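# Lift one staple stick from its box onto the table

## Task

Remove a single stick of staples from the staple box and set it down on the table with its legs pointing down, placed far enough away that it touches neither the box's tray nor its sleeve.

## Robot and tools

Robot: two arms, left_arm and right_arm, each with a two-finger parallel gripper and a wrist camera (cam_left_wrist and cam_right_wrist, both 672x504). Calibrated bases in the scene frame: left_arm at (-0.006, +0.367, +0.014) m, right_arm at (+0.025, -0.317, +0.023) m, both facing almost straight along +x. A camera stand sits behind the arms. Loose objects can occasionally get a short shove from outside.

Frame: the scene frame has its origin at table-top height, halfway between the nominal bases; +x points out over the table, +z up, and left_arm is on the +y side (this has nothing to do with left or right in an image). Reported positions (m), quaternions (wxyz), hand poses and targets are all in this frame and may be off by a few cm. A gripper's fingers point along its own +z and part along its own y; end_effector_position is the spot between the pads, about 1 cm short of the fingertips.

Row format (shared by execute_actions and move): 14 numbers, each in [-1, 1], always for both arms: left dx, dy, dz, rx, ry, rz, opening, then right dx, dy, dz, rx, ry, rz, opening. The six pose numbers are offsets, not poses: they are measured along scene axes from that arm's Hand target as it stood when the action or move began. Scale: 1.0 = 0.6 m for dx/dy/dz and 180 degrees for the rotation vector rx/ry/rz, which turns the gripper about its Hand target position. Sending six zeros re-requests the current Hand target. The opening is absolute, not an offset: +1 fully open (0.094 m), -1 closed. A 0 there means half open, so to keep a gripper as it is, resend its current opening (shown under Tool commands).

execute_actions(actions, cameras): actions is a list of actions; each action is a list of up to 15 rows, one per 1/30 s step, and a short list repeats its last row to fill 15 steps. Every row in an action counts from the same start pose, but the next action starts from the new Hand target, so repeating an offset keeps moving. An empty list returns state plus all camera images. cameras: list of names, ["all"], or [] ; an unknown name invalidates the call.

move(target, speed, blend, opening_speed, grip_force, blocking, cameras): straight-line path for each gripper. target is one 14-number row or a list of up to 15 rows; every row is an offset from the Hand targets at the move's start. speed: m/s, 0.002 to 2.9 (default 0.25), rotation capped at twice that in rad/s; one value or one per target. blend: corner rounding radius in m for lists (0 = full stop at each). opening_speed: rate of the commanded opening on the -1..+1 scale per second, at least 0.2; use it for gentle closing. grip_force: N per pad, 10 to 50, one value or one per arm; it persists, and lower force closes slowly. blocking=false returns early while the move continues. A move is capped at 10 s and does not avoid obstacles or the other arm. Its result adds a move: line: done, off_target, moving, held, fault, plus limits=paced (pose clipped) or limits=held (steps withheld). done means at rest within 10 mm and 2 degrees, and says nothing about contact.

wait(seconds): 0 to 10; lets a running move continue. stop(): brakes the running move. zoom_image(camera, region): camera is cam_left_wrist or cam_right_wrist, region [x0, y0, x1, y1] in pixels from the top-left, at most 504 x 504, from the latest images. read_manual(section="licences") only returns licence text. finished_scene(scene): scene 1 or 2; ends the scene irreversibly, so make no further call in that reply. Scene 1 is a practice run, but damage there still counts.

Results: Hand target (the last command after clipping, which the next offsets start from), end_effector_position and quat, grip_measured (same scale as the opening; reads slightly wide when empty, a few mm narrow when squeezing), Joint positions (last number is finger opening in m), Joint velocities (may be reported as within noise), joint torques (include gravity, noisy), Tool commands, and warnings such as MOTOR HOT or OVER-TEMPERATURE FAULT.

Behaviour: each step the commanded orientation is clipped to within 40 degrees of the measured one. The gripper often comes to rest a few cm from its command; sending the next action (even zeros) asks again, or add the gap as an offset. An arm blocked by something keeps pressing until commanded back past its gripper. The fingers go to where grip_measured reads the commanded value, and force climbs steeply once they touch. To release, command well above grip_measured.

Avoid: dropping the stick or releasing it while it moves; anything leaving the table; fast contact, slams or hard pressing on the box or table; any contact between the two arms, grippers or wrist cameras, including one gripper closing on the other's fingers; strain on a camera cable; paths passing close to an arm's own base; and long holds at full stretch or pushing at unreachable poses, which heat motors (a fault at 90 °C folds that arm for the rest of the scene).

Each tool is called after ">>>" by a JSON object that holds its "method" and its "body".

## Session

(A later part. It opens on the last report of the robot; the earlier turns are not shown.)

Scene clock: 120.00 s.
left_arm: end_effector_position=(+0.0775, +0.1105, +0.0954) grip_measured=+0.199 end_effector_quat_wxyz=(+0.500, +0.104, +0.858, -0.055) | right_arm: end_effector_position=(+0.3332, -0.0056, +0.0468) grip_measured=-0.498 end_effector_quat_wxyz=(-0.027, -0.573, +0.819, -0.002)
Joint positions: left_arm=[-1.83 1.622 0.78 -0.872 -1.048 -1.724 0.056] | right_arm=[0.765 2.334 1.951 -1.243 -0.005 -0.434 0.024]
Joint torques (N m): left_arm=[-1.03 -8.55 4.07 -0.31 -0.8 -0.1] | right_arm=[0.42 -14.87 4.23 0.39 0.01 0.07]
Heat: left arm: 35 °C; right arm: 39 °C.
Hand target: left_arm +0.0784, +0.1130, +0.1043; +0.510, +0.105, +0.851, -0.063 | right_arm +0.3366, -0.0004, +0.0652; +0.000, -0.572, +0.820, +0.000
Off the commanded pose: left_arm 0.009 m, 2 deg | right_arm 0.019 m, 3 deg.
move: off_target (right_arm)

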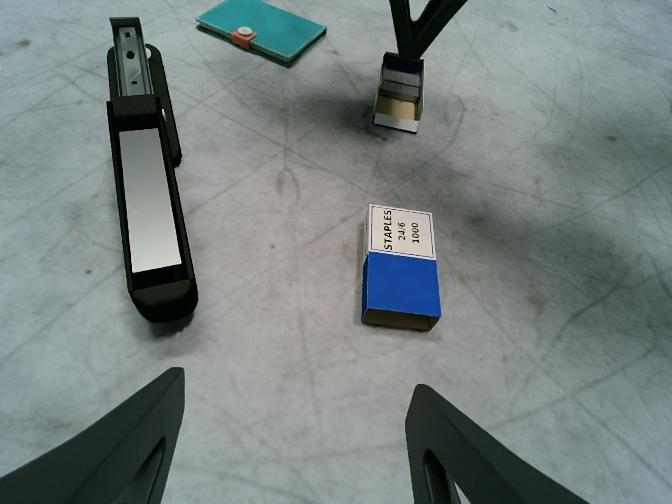

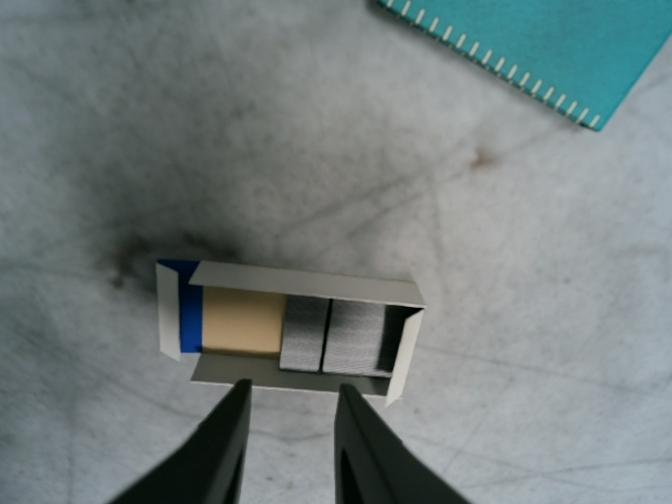

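>>> {"method": "move", "body": {"target": [0,0,0,0,0,0,0.2,-0.002,-0.004,-0.065,0,0,0,-1], "speed": 0.06, "cameras": ["all"]}}

>>> {"method": "zoom_image", "body": {"camera": "cam_left_wrist", "region": [340, 20, 460, 140]}}

Scene clock: 121.47 s.
left_arm: end_effector_position=(+0.0775, +0.1105, +0.0954) grip_measured=+0.199 end_effector_quat_wxyz=(+0.500, +0.104, +0.858, -0.055) | right_arm: end_effector_position=(+0.3320, -0.0068, +0.0159) grip_measured=-0.976 end_effector_quat_wxyz=(-0.018, -0.573, +0.820, -0.001)
Joint positions: left_arm=[-1.83 1.622 0.78 -0.872 -1.048 -1.724 0.056] | right_arm=[0.765 2.334 1.827 -1.1 -0.005 -0.434 0.001]
Joint torques (N m): left_arm=[-1.05 -8.55 4.08 -0.31 -0.8 -0.1] | right_arm=[0.24 -13.15 4.18 0.39 -0.04 0.05]
Heat: left arm: 35 °C; right arm: 39 °C.
Hand target: left_arm +0.0784, +0.1130, +0.1043; +0.510, +0.105, +0.851, -0.063 | right_arm +0.3354, -0.0029, +0.0261; +0.000, -0.572, +0.820, +0.000
Off the commanded pose: left_arm 0.009 m, 2 deg | right_arm 0.012 m, 2 deg.
move: off_target (right_arm)

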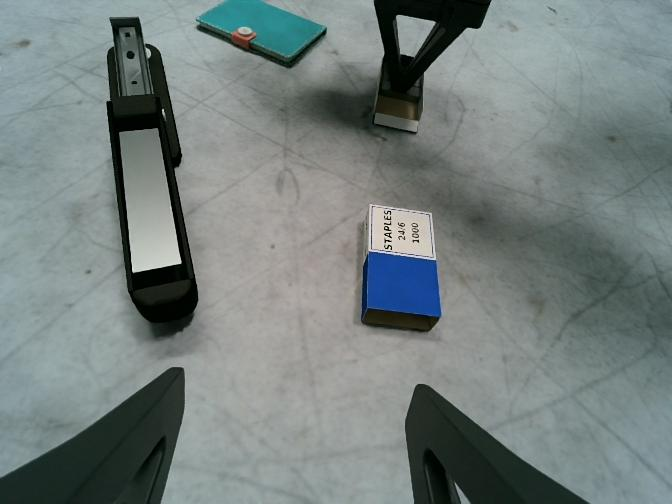

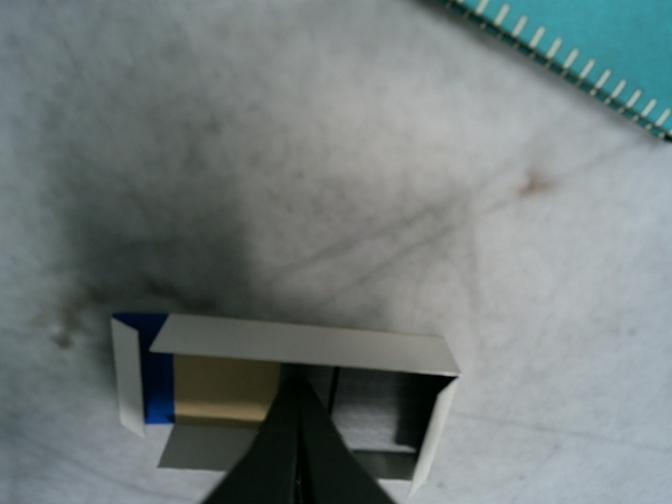

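Scaled by 4.200 from the camera's 672x504 image, which has a finer 960x720 frame.

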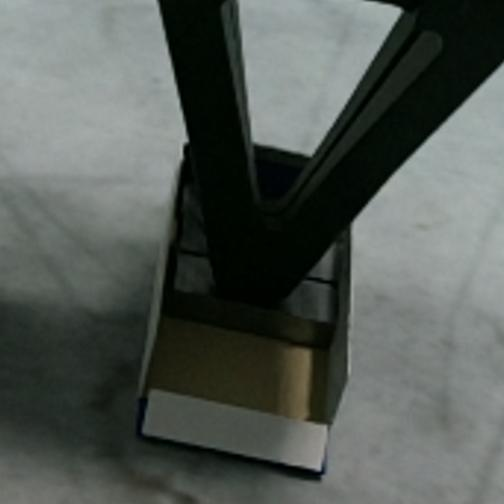

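>>> {"method": "move", "body": {"target": [[0,0,0,0,0,0,0.2,0,0,-0.015,0,0,0,-1],[0,0,0,0,0,0,0.2,-0.028,0.009,-0.02,0,0,0,-1]], "speed": 0.04, "cameras": ["all"]}}

>>> {"method": "zoom_image", "body": {"camera": "cam_left_wrist", "region": [340, 20, 460, 140]}}

Scene clock: 123.20 s.
left_arm: end_effector_position=(+0.0775, +0.1105, +0.0954) grip_measured=+0.199 end_effector_quat_wxyz=(+0.500, +0.104, +0.858, -0.055) | right_arm: end_effector_position=(+0.3248, -0.0011, +0.0136) grip_measured=-0.976 end_effector_quat_wxyz=(-0.002, -0.571, +0.821, -0.008)
Joint positions: left_arm=[-1.83 1.622 0.78 -0.872 -1.048 -1.724 0.056] | right_arm=[0.794 2.304 1.766 -1.041 0.015 -0.401 0.001]
Joint torques (N m): left_arm=[-1.03 -8.55 4.08 -0.31 -0.8 -0.1] | right_arm=[0.79 -11.9 2.88 0.49 -0.19 0.09]
Heat: left arm: 34 °C; right arm: 39 °C.
Hand target: left_arm +0.0784, +0.1130, +0.1043; +0.510, +0.105, +0.851, -0.063 | right_arm +0.3186, +0.0025, +0.0141; +0.000, -0.572, +0.821, +0.000
Off the commanded pose: left_arm 0.009 m, 2 deg | right_arm 0.007 m, 1 deg.
move: done

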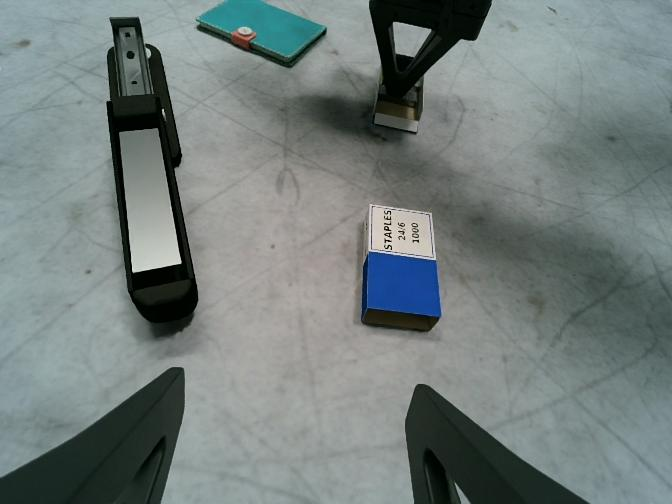

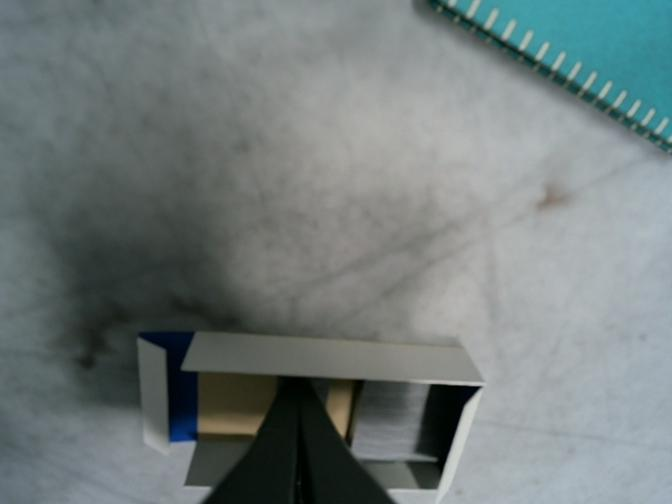

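Scaled by 4.200 from the camera's 672x504 image, which has a finer 960x720 frame.

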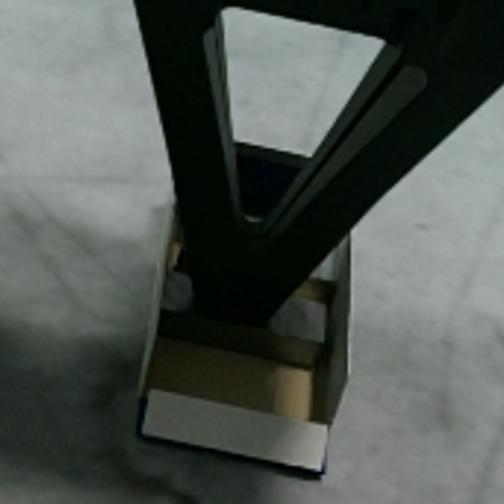

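>>> {"method": "move", "body": {"target": [[0,0,0,0,0,0,0.2,-0.014,0.004,-0.005,0,0,0,-1],[0,0,0,0,0,0,0.2,-0.012,0.004,0.07,0,0,0,-1],[0,0,0,0,0,0,0.2,-0.012,0.004,0.075,0,0,0,-0.45]], "speed": 0.06, "cameras": ["cam_right_wrist"]}}

>>> {"method": "zoom_image", "body": {"camera": "cam_right_wrist", "region": [130, 180, 450, 500]}}

Scene clock: 126.33 s.
left_arm: end_effector_position=(+0.0775, +0.1105, +0.0954) grip_measured=+0.199 end_effector_quat_wxyz=(+0.500, +0.104, +0.858, -0.055) | right_arm: end_effector_position=(+0.3060, -0.0068, +0.0291) grip_measured=-0.452 end_effector_quat_wxyz=(-0.036, -0.572, +0.819, -0.012)
Joint positions: left_arm=[-1.83 1.622 0.78 -0.872 -1.048 -1.724 0.056] | right_arm=[0.815 2.286 1.797 -1.157 0.008 -0.383 0.026]
Joint torques (N m): left_arm=[-1.05 -8.55 4.08 -0.31 -0.8 -0.1] | right_arm=[0.47 -15.38 6.71 0.11 -0.13 0.05]
Heat: left arm: 34 °C; right arm: 40 °C.
Hand target: left_arm +0.0784, +0.1130, +0.1043; +0.510, +0.105, +0.851, -0.063 | right_arm +0.3115, +0.0049, +0.0591; +0.000, -0.572, +0.820, +0.000
Off the commanded pose: left_arm 0.009 m, 2 deg | right_arm 0.033 m, 4 deg.
move: off_target (right_arm); target 3's new opening was sent with right_arm's hand 0.033 m and 4 deg from that target
Images, in order (width x height): cam_right_wrist 672x504.

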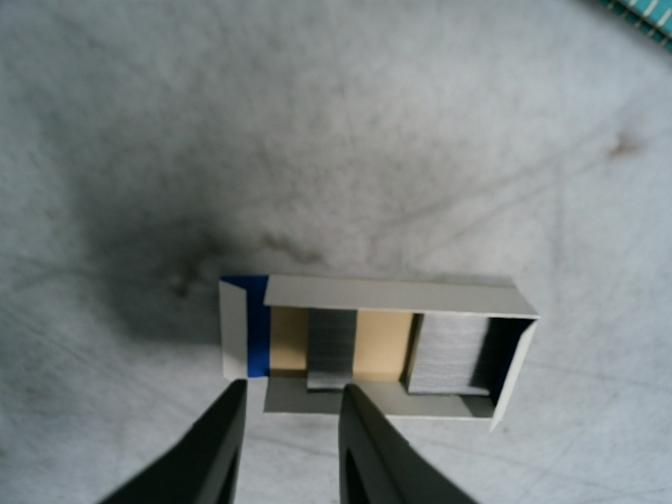

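Scaled by 1.575 from the camera's 672x504 image, which has a finer 960x720 frame.

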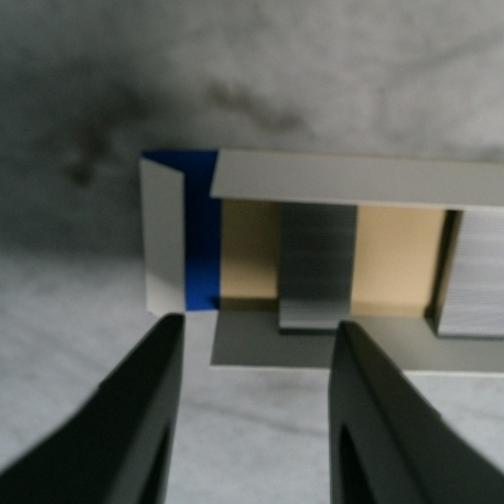

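>>> {"method": "move", "body": {"target": [0,0,0,0,0,0,0.2,0.01,-0.004,-0.02,0,0,0.02,-0.5], "speed": 0.08, "cameras": ["cam_right_wrist"]}}

>>> {"method": "zoom_image", "body": {"camera": "cam_right_wrist", "region": [130, 180, 450, 500]}}

Scene clock: 127.67 s.
left_arm: end_effector_position=(+0.0775, +0.1105, +0.0954) grip_measured=+0.199 end_effector_quat_wxyz=(+0.500, +0.104, +0.858, -0.055) | right_arm: end_effector_position=(+0.3081, -0.0048, +0.0289) grip_measured=-0.498 end_effector_quat_wxyz=(-0.030, -0.598, +0.801, -0.010)
Joint positions: left_arm=[-1.83 1.622 0.78 -0.872 -1.048 -1.724 0.056] | right_arm=[0.814 2.286 1.797 -1.145 0.008 -0.447 0.024]
Joint torques (N m): left_arm=[-1.05 -8.55 4.07 -0.31 -0.8 -0.1] | right_arm=[-0.59 -13.72 5.65 0.34 -0.12 -0.07]
Heat: left arm: 34 °C; right arm: 40 °C.
Hand target: left_arm +0.0784, +0.1130, +0.1043; +0.510, +0.105, +0.851, -0.063 | right_arm +0.3175, +0.0025, +0.0471; +0.000, -0.597, +0.802, +0.000
Off the commanded pose: left_arm 0.009 m, 2 deg | right_arm 0.022 m, 4 deg.
move: off_target (right_arm)
Images, in order (width x height): cam_right_wrist 672x504.

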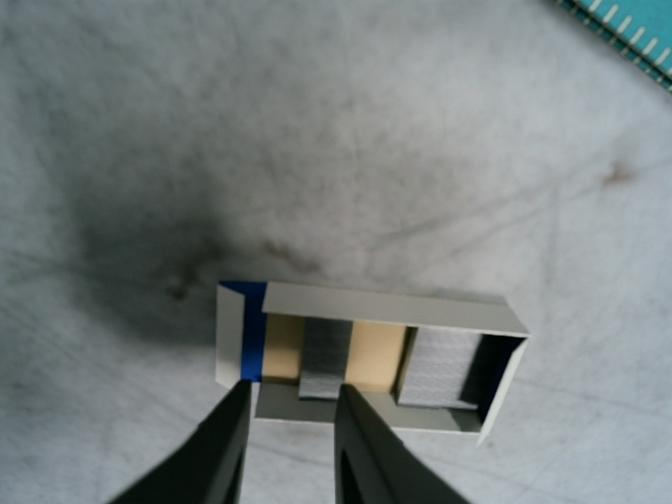

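Scaled by 1.575 from the camera's 672x504 image, which has a finer 960x720 frame.

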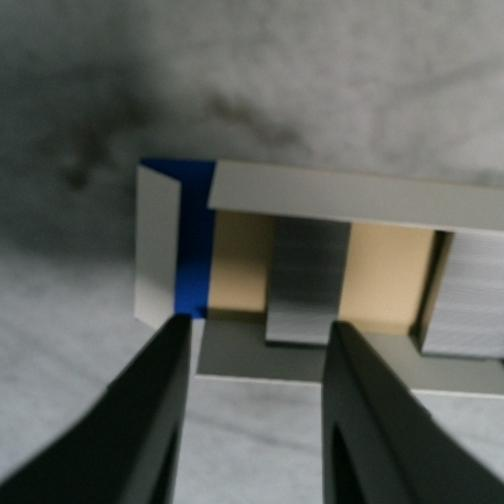

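>>> {"method": "move", "body": {"target": [0,0,0,0,0,0,0.2,0.004,-0.006,-0.027,0,0,0,-0.5], "speed": 0.08, "cameras": ["cam_right_wrist"]}}

>>> {"method": "zoom_image", "body": {"camera": "cam_right_wrist", "region": [130, 180, 450, 500]}}

Scene clock: 128.80 s.
left_arm: end_effector_position=(+0.0775, +0.1105, +0.0954) grip_measured=+0.199 end_effector_quat_wxyz=(+0.500, +0.104, +0.858, -0.055) | right_arm: end_effector_position=(+0.3162, -0.0040, +0.0223) grip_measured=-0.498 end_effector_quat_wxyz=(-0.015, -0.597, +0.802, -0.007)
Joint positions: left_arm=[-1.83 1.622 0.78 -0.872 -1.048 -1.724 0.056] | right_arm=[0.801 2.286 1.771 -1.088 0.008 -0.458 0.024]
Joint torques (N m): left_arm=[-1.05 -8.55 4.07 -0.31 -0.8 -0.1] | right_arm=[-0.42 -12.59 4.15 0.41 -0.13 -0.07]
Heat: left arm: 34 °C; right arm: 40 °C.
Hand target: left_arm +0.0784, +0.1130, +0.1043; +0.510, +0.105, +0.851, -0.063 | right_arm +0.3199, -0.0011, +0.0309; +0.000, -0.597, +0.802, +0.000
Off the commanded pose: left_arm 0.009 m, 2 deg | right_arm 0.010 m, 2 deg.
move: done
Images, in order (width x height): cam_right_wrist 672x504.

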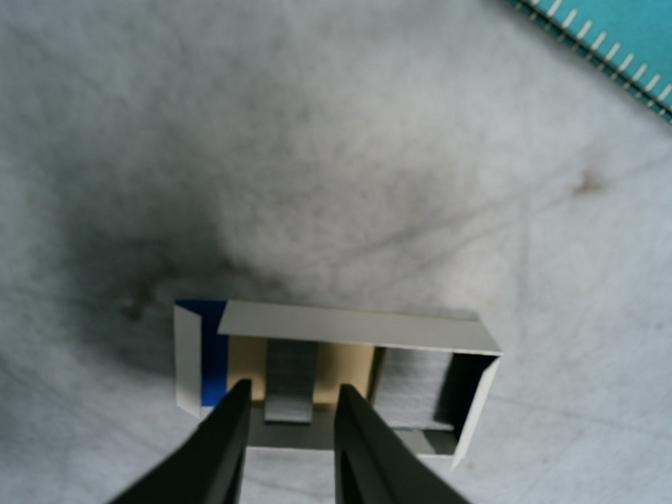

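Scaled by 1.575 from the camera's 672x504 image, which has a finer 960x720 frame.

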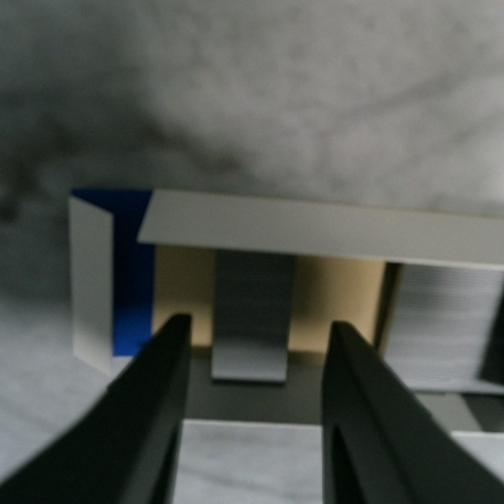

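>>> {"method": "move", "body": {"target": [0,0,0,0,0,0,0.2,-0.003,0,-0.027,0,0,0,-0.5], "speed": 0.05, "cameras": ["cam_right_wrist"]}}

>>> {"method": "zoom_image", "body": {"camera": "cam_right_wrist", "region": [130, 180, 450, 500]}}

Scene clock: 129.93 s.
left_arm: end_effector_position=(+0.0775, +0.1105, +0.0954) grip_measured=+0.199 end_effector_quat_wxyz=(+0.500, +0.104, +0.858, -0.055) | right_arm: end_effector_position=(+0.3166, -0.0036, +0.0119) grip_measured=-0.498 end_effector_quat_wxyz=(-0.008, -0.597, +0.802, -0.006)
Joint positions: left_arm=[-1.83 1.622 0.78 -0.872 -1.048 -1.724 0.056] | right_arm=[0.801 2.286 1.729 -1.031 0.008 -0.458 0.024]
Joint torques (N m): left_arm=[-1.03 -8.55 4.1 -0.31 -0.8 -0.1] | right_arm=[-0.14 -11.48 4.15 0.4 -0.13 -0.02]
Heat: left arm: 34 °C; right arm: 41 °C.
Hand target: left_arm +0.0784, +0.1130, +0.1043; +0.510, +0.105, +0.851, -0.063 | right_arm +0.3181, -0.0011, +0.0147; +0.000, -0.597, +0.802, +0.000
Off the commanded pose: left_arm 0.009 m, 2 deg | right_arm 0.004 m, 1 deg.
move: done
Images, in order (width x height): cam_right_wrist 672x504.

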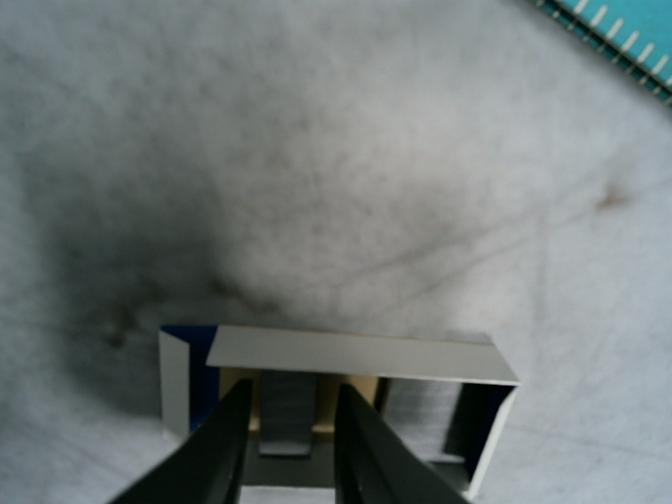

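Scaled by 1.575 from the camera's 672x504 image, which has a finer 960x720 frame.

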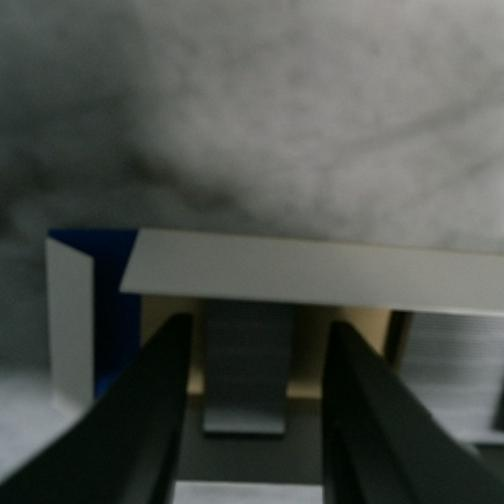

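>>> {"method": "move", "body": {"target": [[0,0,0,0,0,0,0.2,0,0,-0.006,0,0,0,-0.5],[0,0,0,0,0,0,0.2,0,0,-0.006,0,0,0,-0.78],[0,0,0,0,0,0,0.2,0,0,0.12,0,0,0,-0.78]], "speed": 0.08, "opening_speed": 0.4, "cameras": ["all"]}}

>>> {"method": "zoom_image", "body": {"camera": "cam_right_wrist", "region": [130, 180, 450, 500]}}

Scene clock: 133.53 s.
left_arm: end_effector_position=(+0.0775, +0.1105, +0.0954) grip_measured=+0.199 end_effector_quat_wxyz=(+0.500, +0.104, +0.858, -0.055) | right_arm: end_effector_position=(+0.3129, -0.0076, +0.0608) grip_measured=-0.718 end_effector_quat_wxyz=(-0.030, -0.597, +0.802, -0.010)
Joint positions: left_arm=[-1.83 1.622 0.78 -0.872 -1.048 -1.724 0.056] | right_arm=[0.801 2.264 1.889 -1.258 0.008 -0.458 0.013]
Joint torques (N m): left_arm=[-1.05 -8.55 4.08 -0.31 -0.8 -0.1] | right_arm=[-0.14 -14.67 6.63 0.14 -0.13 -0.05]
Heat: left arm: 34 °C; right arm: 41 °C.
Hand target: left_arm +0.0784, +0.1130, +0.1043; +0.510, +0.105, +0.851, -0.063 | right_arm +0.3182, -0.0010, +0.0868; +0.000, -0.597, +0.802, +0.000
Off the commanded pose: left_arm 0.009 m, 2 deg | right_arm 0.027 m, 4 deg.
move: off_target (right_arm)

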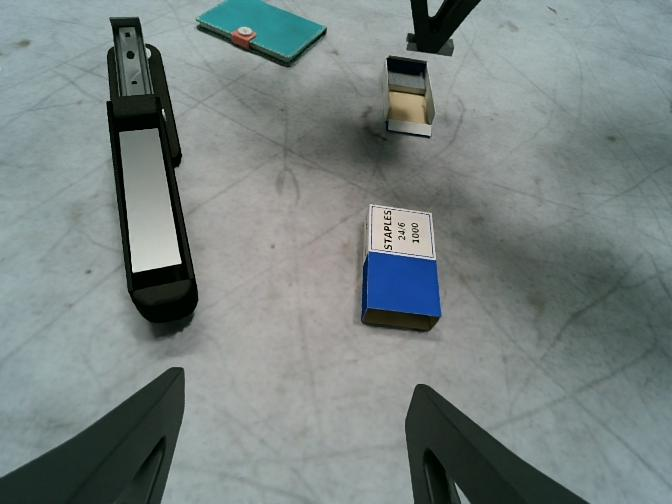

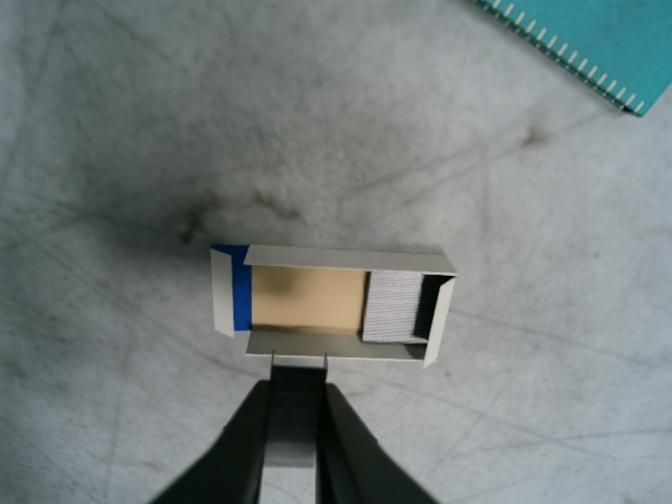

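Scaled by 1.575 from the camera's 672x504 image, which has a finer 960x720 frame.

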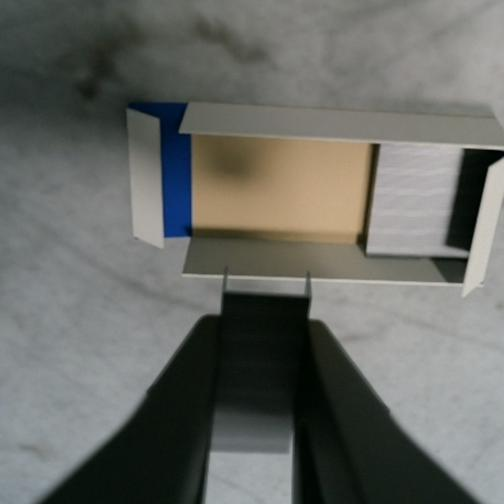

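>>> {"method": "move", "body": {"target": [[0,0,0,0,0,0,0.2,0.02,-0.2,0.0,0,0,0,-0.78],[0,0,0,0,0,0,0.2,0.02,-0.2,-0.10,0,0,0,-0.78]], "speed": 0.15, "cameras": ["cam_right_wrist"]}}

Scene clock: 136.13 s.
left_arm: end_effector_position=(+0.0775, +0.1105, +0.0954) grip_measured=+0.199 end_effector_quat_wxyz=(+0.500, +0.104, +0.858, -0.055) | right_arm: end_effector_position=(+0.3310, -0.1225, +0.0341) grip_measured=-0.718 end_effector_quat_wxyz=(+0.004, -0.595, +0.804, -0.004)
Joint positions: left_arm=[-1.83 1.622 0.78 -0.872 -1.048 -1.724 0.056] | right_arm=[0.546 1.993 1.353 -0.922 0.007 -0.707 0.013]
Joint torques (N m): left_arm=[-1.05 -8.55 4.08 -0.31 -0.8 -0.1] | right_arm=[0.14 -7.05 4.23 0.5 -0.11 -0.07]
Heat: left arm: 34 °C; right arm: 41 °C.
Hand target: left_arm +0.0784, +0.1130, +0.1043; +0.510, +0.105, +0.851, -0.063 | right_arm +0.3301, -0.1210, +0.0269; +0.000, -0.597, +0.802, +0.000
Off the commanded pose: left_arm 0.009 m, 2 deg | right_arm 0.008 m, 1 deg.
move: done
Images, in order (width x height): cam_right_wrist 672x504.

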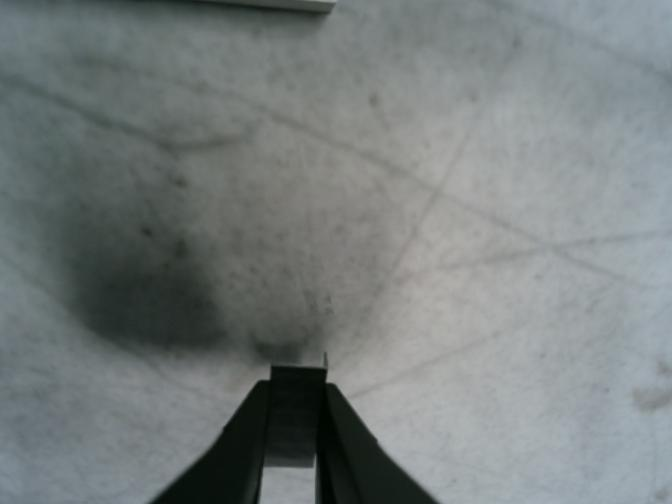

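Lower: contact expected near z≈0.010.

>>> {"method": "move", "body": {"target": [0,0,0,0,0,0,0.2,0,0,-0.03,0,0,0,-0.78], "speed": 0.04, "cameras": ["cam_right_wrist"]}}

Scene clock: 137.27 s.
left_arm: end_effector_position=(+0.0775, +0.1105, +0.0954) grip_measured=+0.199 end_effector_quat_wxyz=(+0.500, +0.104, +0.858, -0.055) | right_arm: end_effector_position=(+0.3314, -0.1223, +0.0163) grip_measured=-0.718 end_effector_quat_wxyz=(+0.005, -0.595, +0.804, -0.004)
Joint positions: left_arm=[-1.83 1.622 0.78 -0.872 -1.048 -1.724 0.056] | right_arm=[0.546 2.022 1.319 -0.858 0.007 -0.707 0.013]
Joint torques (N m): left_arm=[-1.02 -8.55 4.07 -0.31 -0.8 -0.09] | right_arm=[0.12 -7.1 4.04 0.46 -0.12 -0.04]
Heat: left arm: 34 °C; right arm: 41 °C.
Hand target: left_arm +0.0784, +0.1130, +0.1043; +0.510, +0.105, +0.851, -0.063 | right_arm +0.3301, -0.1211, +0.0088; +0.000, -0.597, +0.802, +0.000
Off the commanded pose: left_arm 0.009 m, 2 deg | right_arm 0.008 m, 1 deg.
move: done
Images, in order (width x height): cam_right_wrist 672x504.

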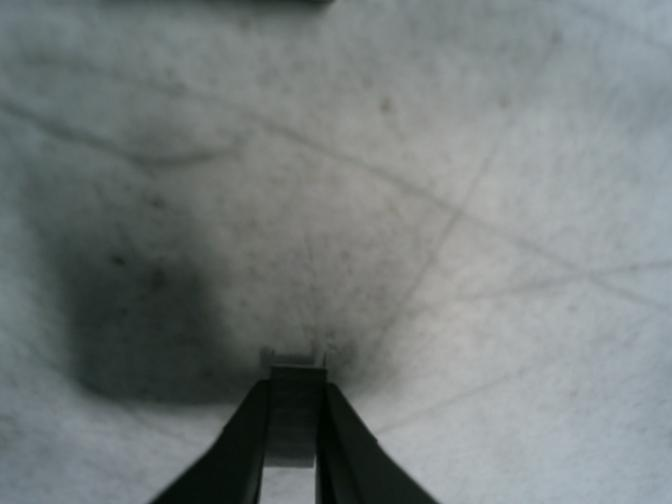

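>>> {"method": "move", "body": {"target": [0,0,0,0,0,0,0.2,0,0,-0.008,0,0,0,-0.78], "speed": 0.03}}

>>> {"method": "move", "body": {"target": [0,0,0,0,0,0,0.2,0,0,-0.005,0,0,0,-0.78], "speed": 0.03, "cameras": ["cam_right_wrist"]}}

Scene clock: 138.20 s.
left_arm: end_effector_position=(+0.0775, +0.1105, +0.0954) grip_measured=+0.199 end_effector_quat_wxyz=(+0.500, +0.104, +0.858, -0.055) | right_arm: end_effector_position=(+0.3317, -0.1221, +0.0120) grip_measured=-0.718 end_effector_quat_wxyz=(+0.005, -0.595, +0.804, -0.004)
Joint positions: left_arm=[-1.83 1.622 0.78 -0.872 -1.048 -1.724 0.056] | right_arm=[0.546 2.03 1.311 -0.841 0.007 -0.707 0.013]
Joint torques (N m): left_arm=[-1.05 -8.55 4.08 -0.31 -0.8 -0.1] | right_arm=[0.03 -7.09 4.03 0.48 -0.11 -0.05]
Heat: left arm: 34 °C; right arm: 40 °C.
Hand target: left_arm +0.0784, +0.1130, +0.1043; +0.510, +0.105, +0.851, -0.063 | right_arm +0.3300, -0.1211, +0.0039; +0.000, -0.597, +0.802, +0.000
Off the commanded pose: left_arm 0.009 m, 2 deg | right_arm 0.008 m, 1 deg.
move: done

Scene clock: 138.93 s.
left_arm: end_effector_position=(+0.0775, +0.1105, +0.0954) grip_measured=+0.199 end_effector_quat_wxyz=(+0.500, +0.104, +0.858, -0.055) | right_arm: end_effector_position=(+0.3324, -0.1217, +0.0109) grip_measured=-0.718 end_effector_quat_wxyz=(+0.008, -0.595, +0.804, -0.004)
Joint positions: left_arm=[-1.83 1.622 0.78 -0.872 -1.048 -1.724 0.056] | right_arm=[0.546 2.03 1.306 -0.831 0.007 -0.707 0.013]
Joint torques (N m): left_arm=[-1.03 -8.57 4.08 -0.32 -0.8 -0.1] | right_arm=[0.13 -6.74 3.9 0.48 -0.12 -0.04]
Heat: left arm: 34 °C; right arm: 40 °C.
Hand target: left_arm +0.0784, +0.1130, +0.1043; +0.510, +0.105, +0.851, -0.063 | right_arm +0.3300, -0.1211, +0.0009; +0.000, -0.597, +0.802, +0.000
Off the commanded pose: left_arm 0.009 m, 2 deg | right_arm 0.010 m, 1 deg.
move: done
Images, in order (width x height): cam_right_wrist 672x504.

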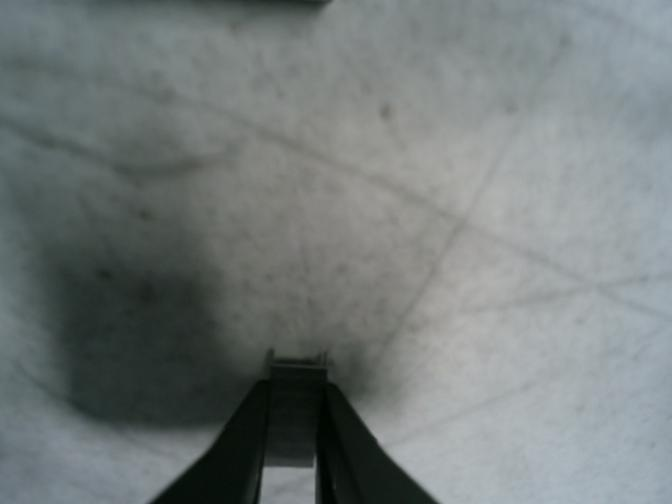

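Contact (movement shrank). Release and lift.

>>> {"method": "move", "body": {"target": [[0,0,0,0,0,0,0.2,0,0,0.004,0,0,0,-0.78],[0,0,0,0,0,0,0.2,0,0,0.004,0,0,0,-0.45],[0,0,0,0,0,0,0.2,0,0,0.18,0,0,0,-0.45]], "speed": 0.1, "opening_speed": 0.4, "cameras": ["cam_right_wrist"]}}

>>> {"method": "zoom_image", "body": {"camera": "cam_right_wrist", "region": [180, 150, 430, 400]}}

Scene clock: 142.60 s.
left_arm: end_effector_position=(+0.0775, +0.1105, +0.0954) grip_measured=+0.199 end_effector_quat_wxyz=(+0.500, +0.104, +0.858, -0.055) | right_arm: end_effector_position=(+0.3253, -0.1262, +0.0891) grip_measured=-0.452 end_effector_quat_wxyz=(-0.028, -0.594, +0.804, -0.002)
Joint positions: left_arm=[-1.83 1.622 0.78 -0.872 -1.048 -1.724 0.056] | right_arm=[0.546 1.967 1.543 -1.201 0.007 -0.707 0.026]
Joint torques (N m): left_arm=[-1.05 -8.55 4.07 -0.31 -0.8 -0.1] | right_arm=[0.17 -11.75 6.61 0.17 -0.11 -0.07]
Heat: left arm: 34 °C; right arm: 40 °C.
Hand target: left_arm +0.0784, +0.1130, +0.1043; +0.510, +0.105, +0.851, -0.063 | right_arm +0.3301, -0.1211, +0.1090; +0.000, -0.597, +0.802, +0.000
Off the commanded pose: left_arm 0.009 m, 2 deg | right_arm 0.021 m, 3 deg.
move: off_target (right_arm)
Images, in order (width x height): cam_right_wrist 672x504.

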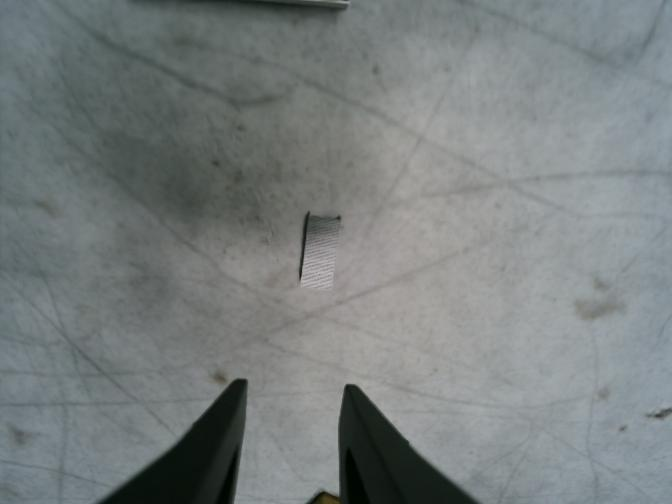

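Scaled by 2.016 from the camera's 672x504 image, which has a finer 960x720 frame.

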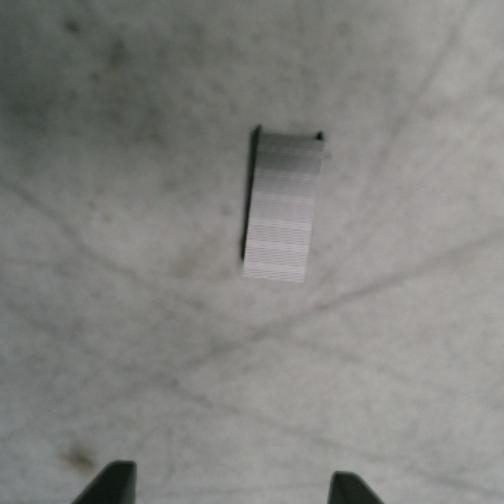

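Standing on its legs, crown up.

>>> {"method": "finished_scene", "body": {"scene": 2}}

The scene is finished: the task was done.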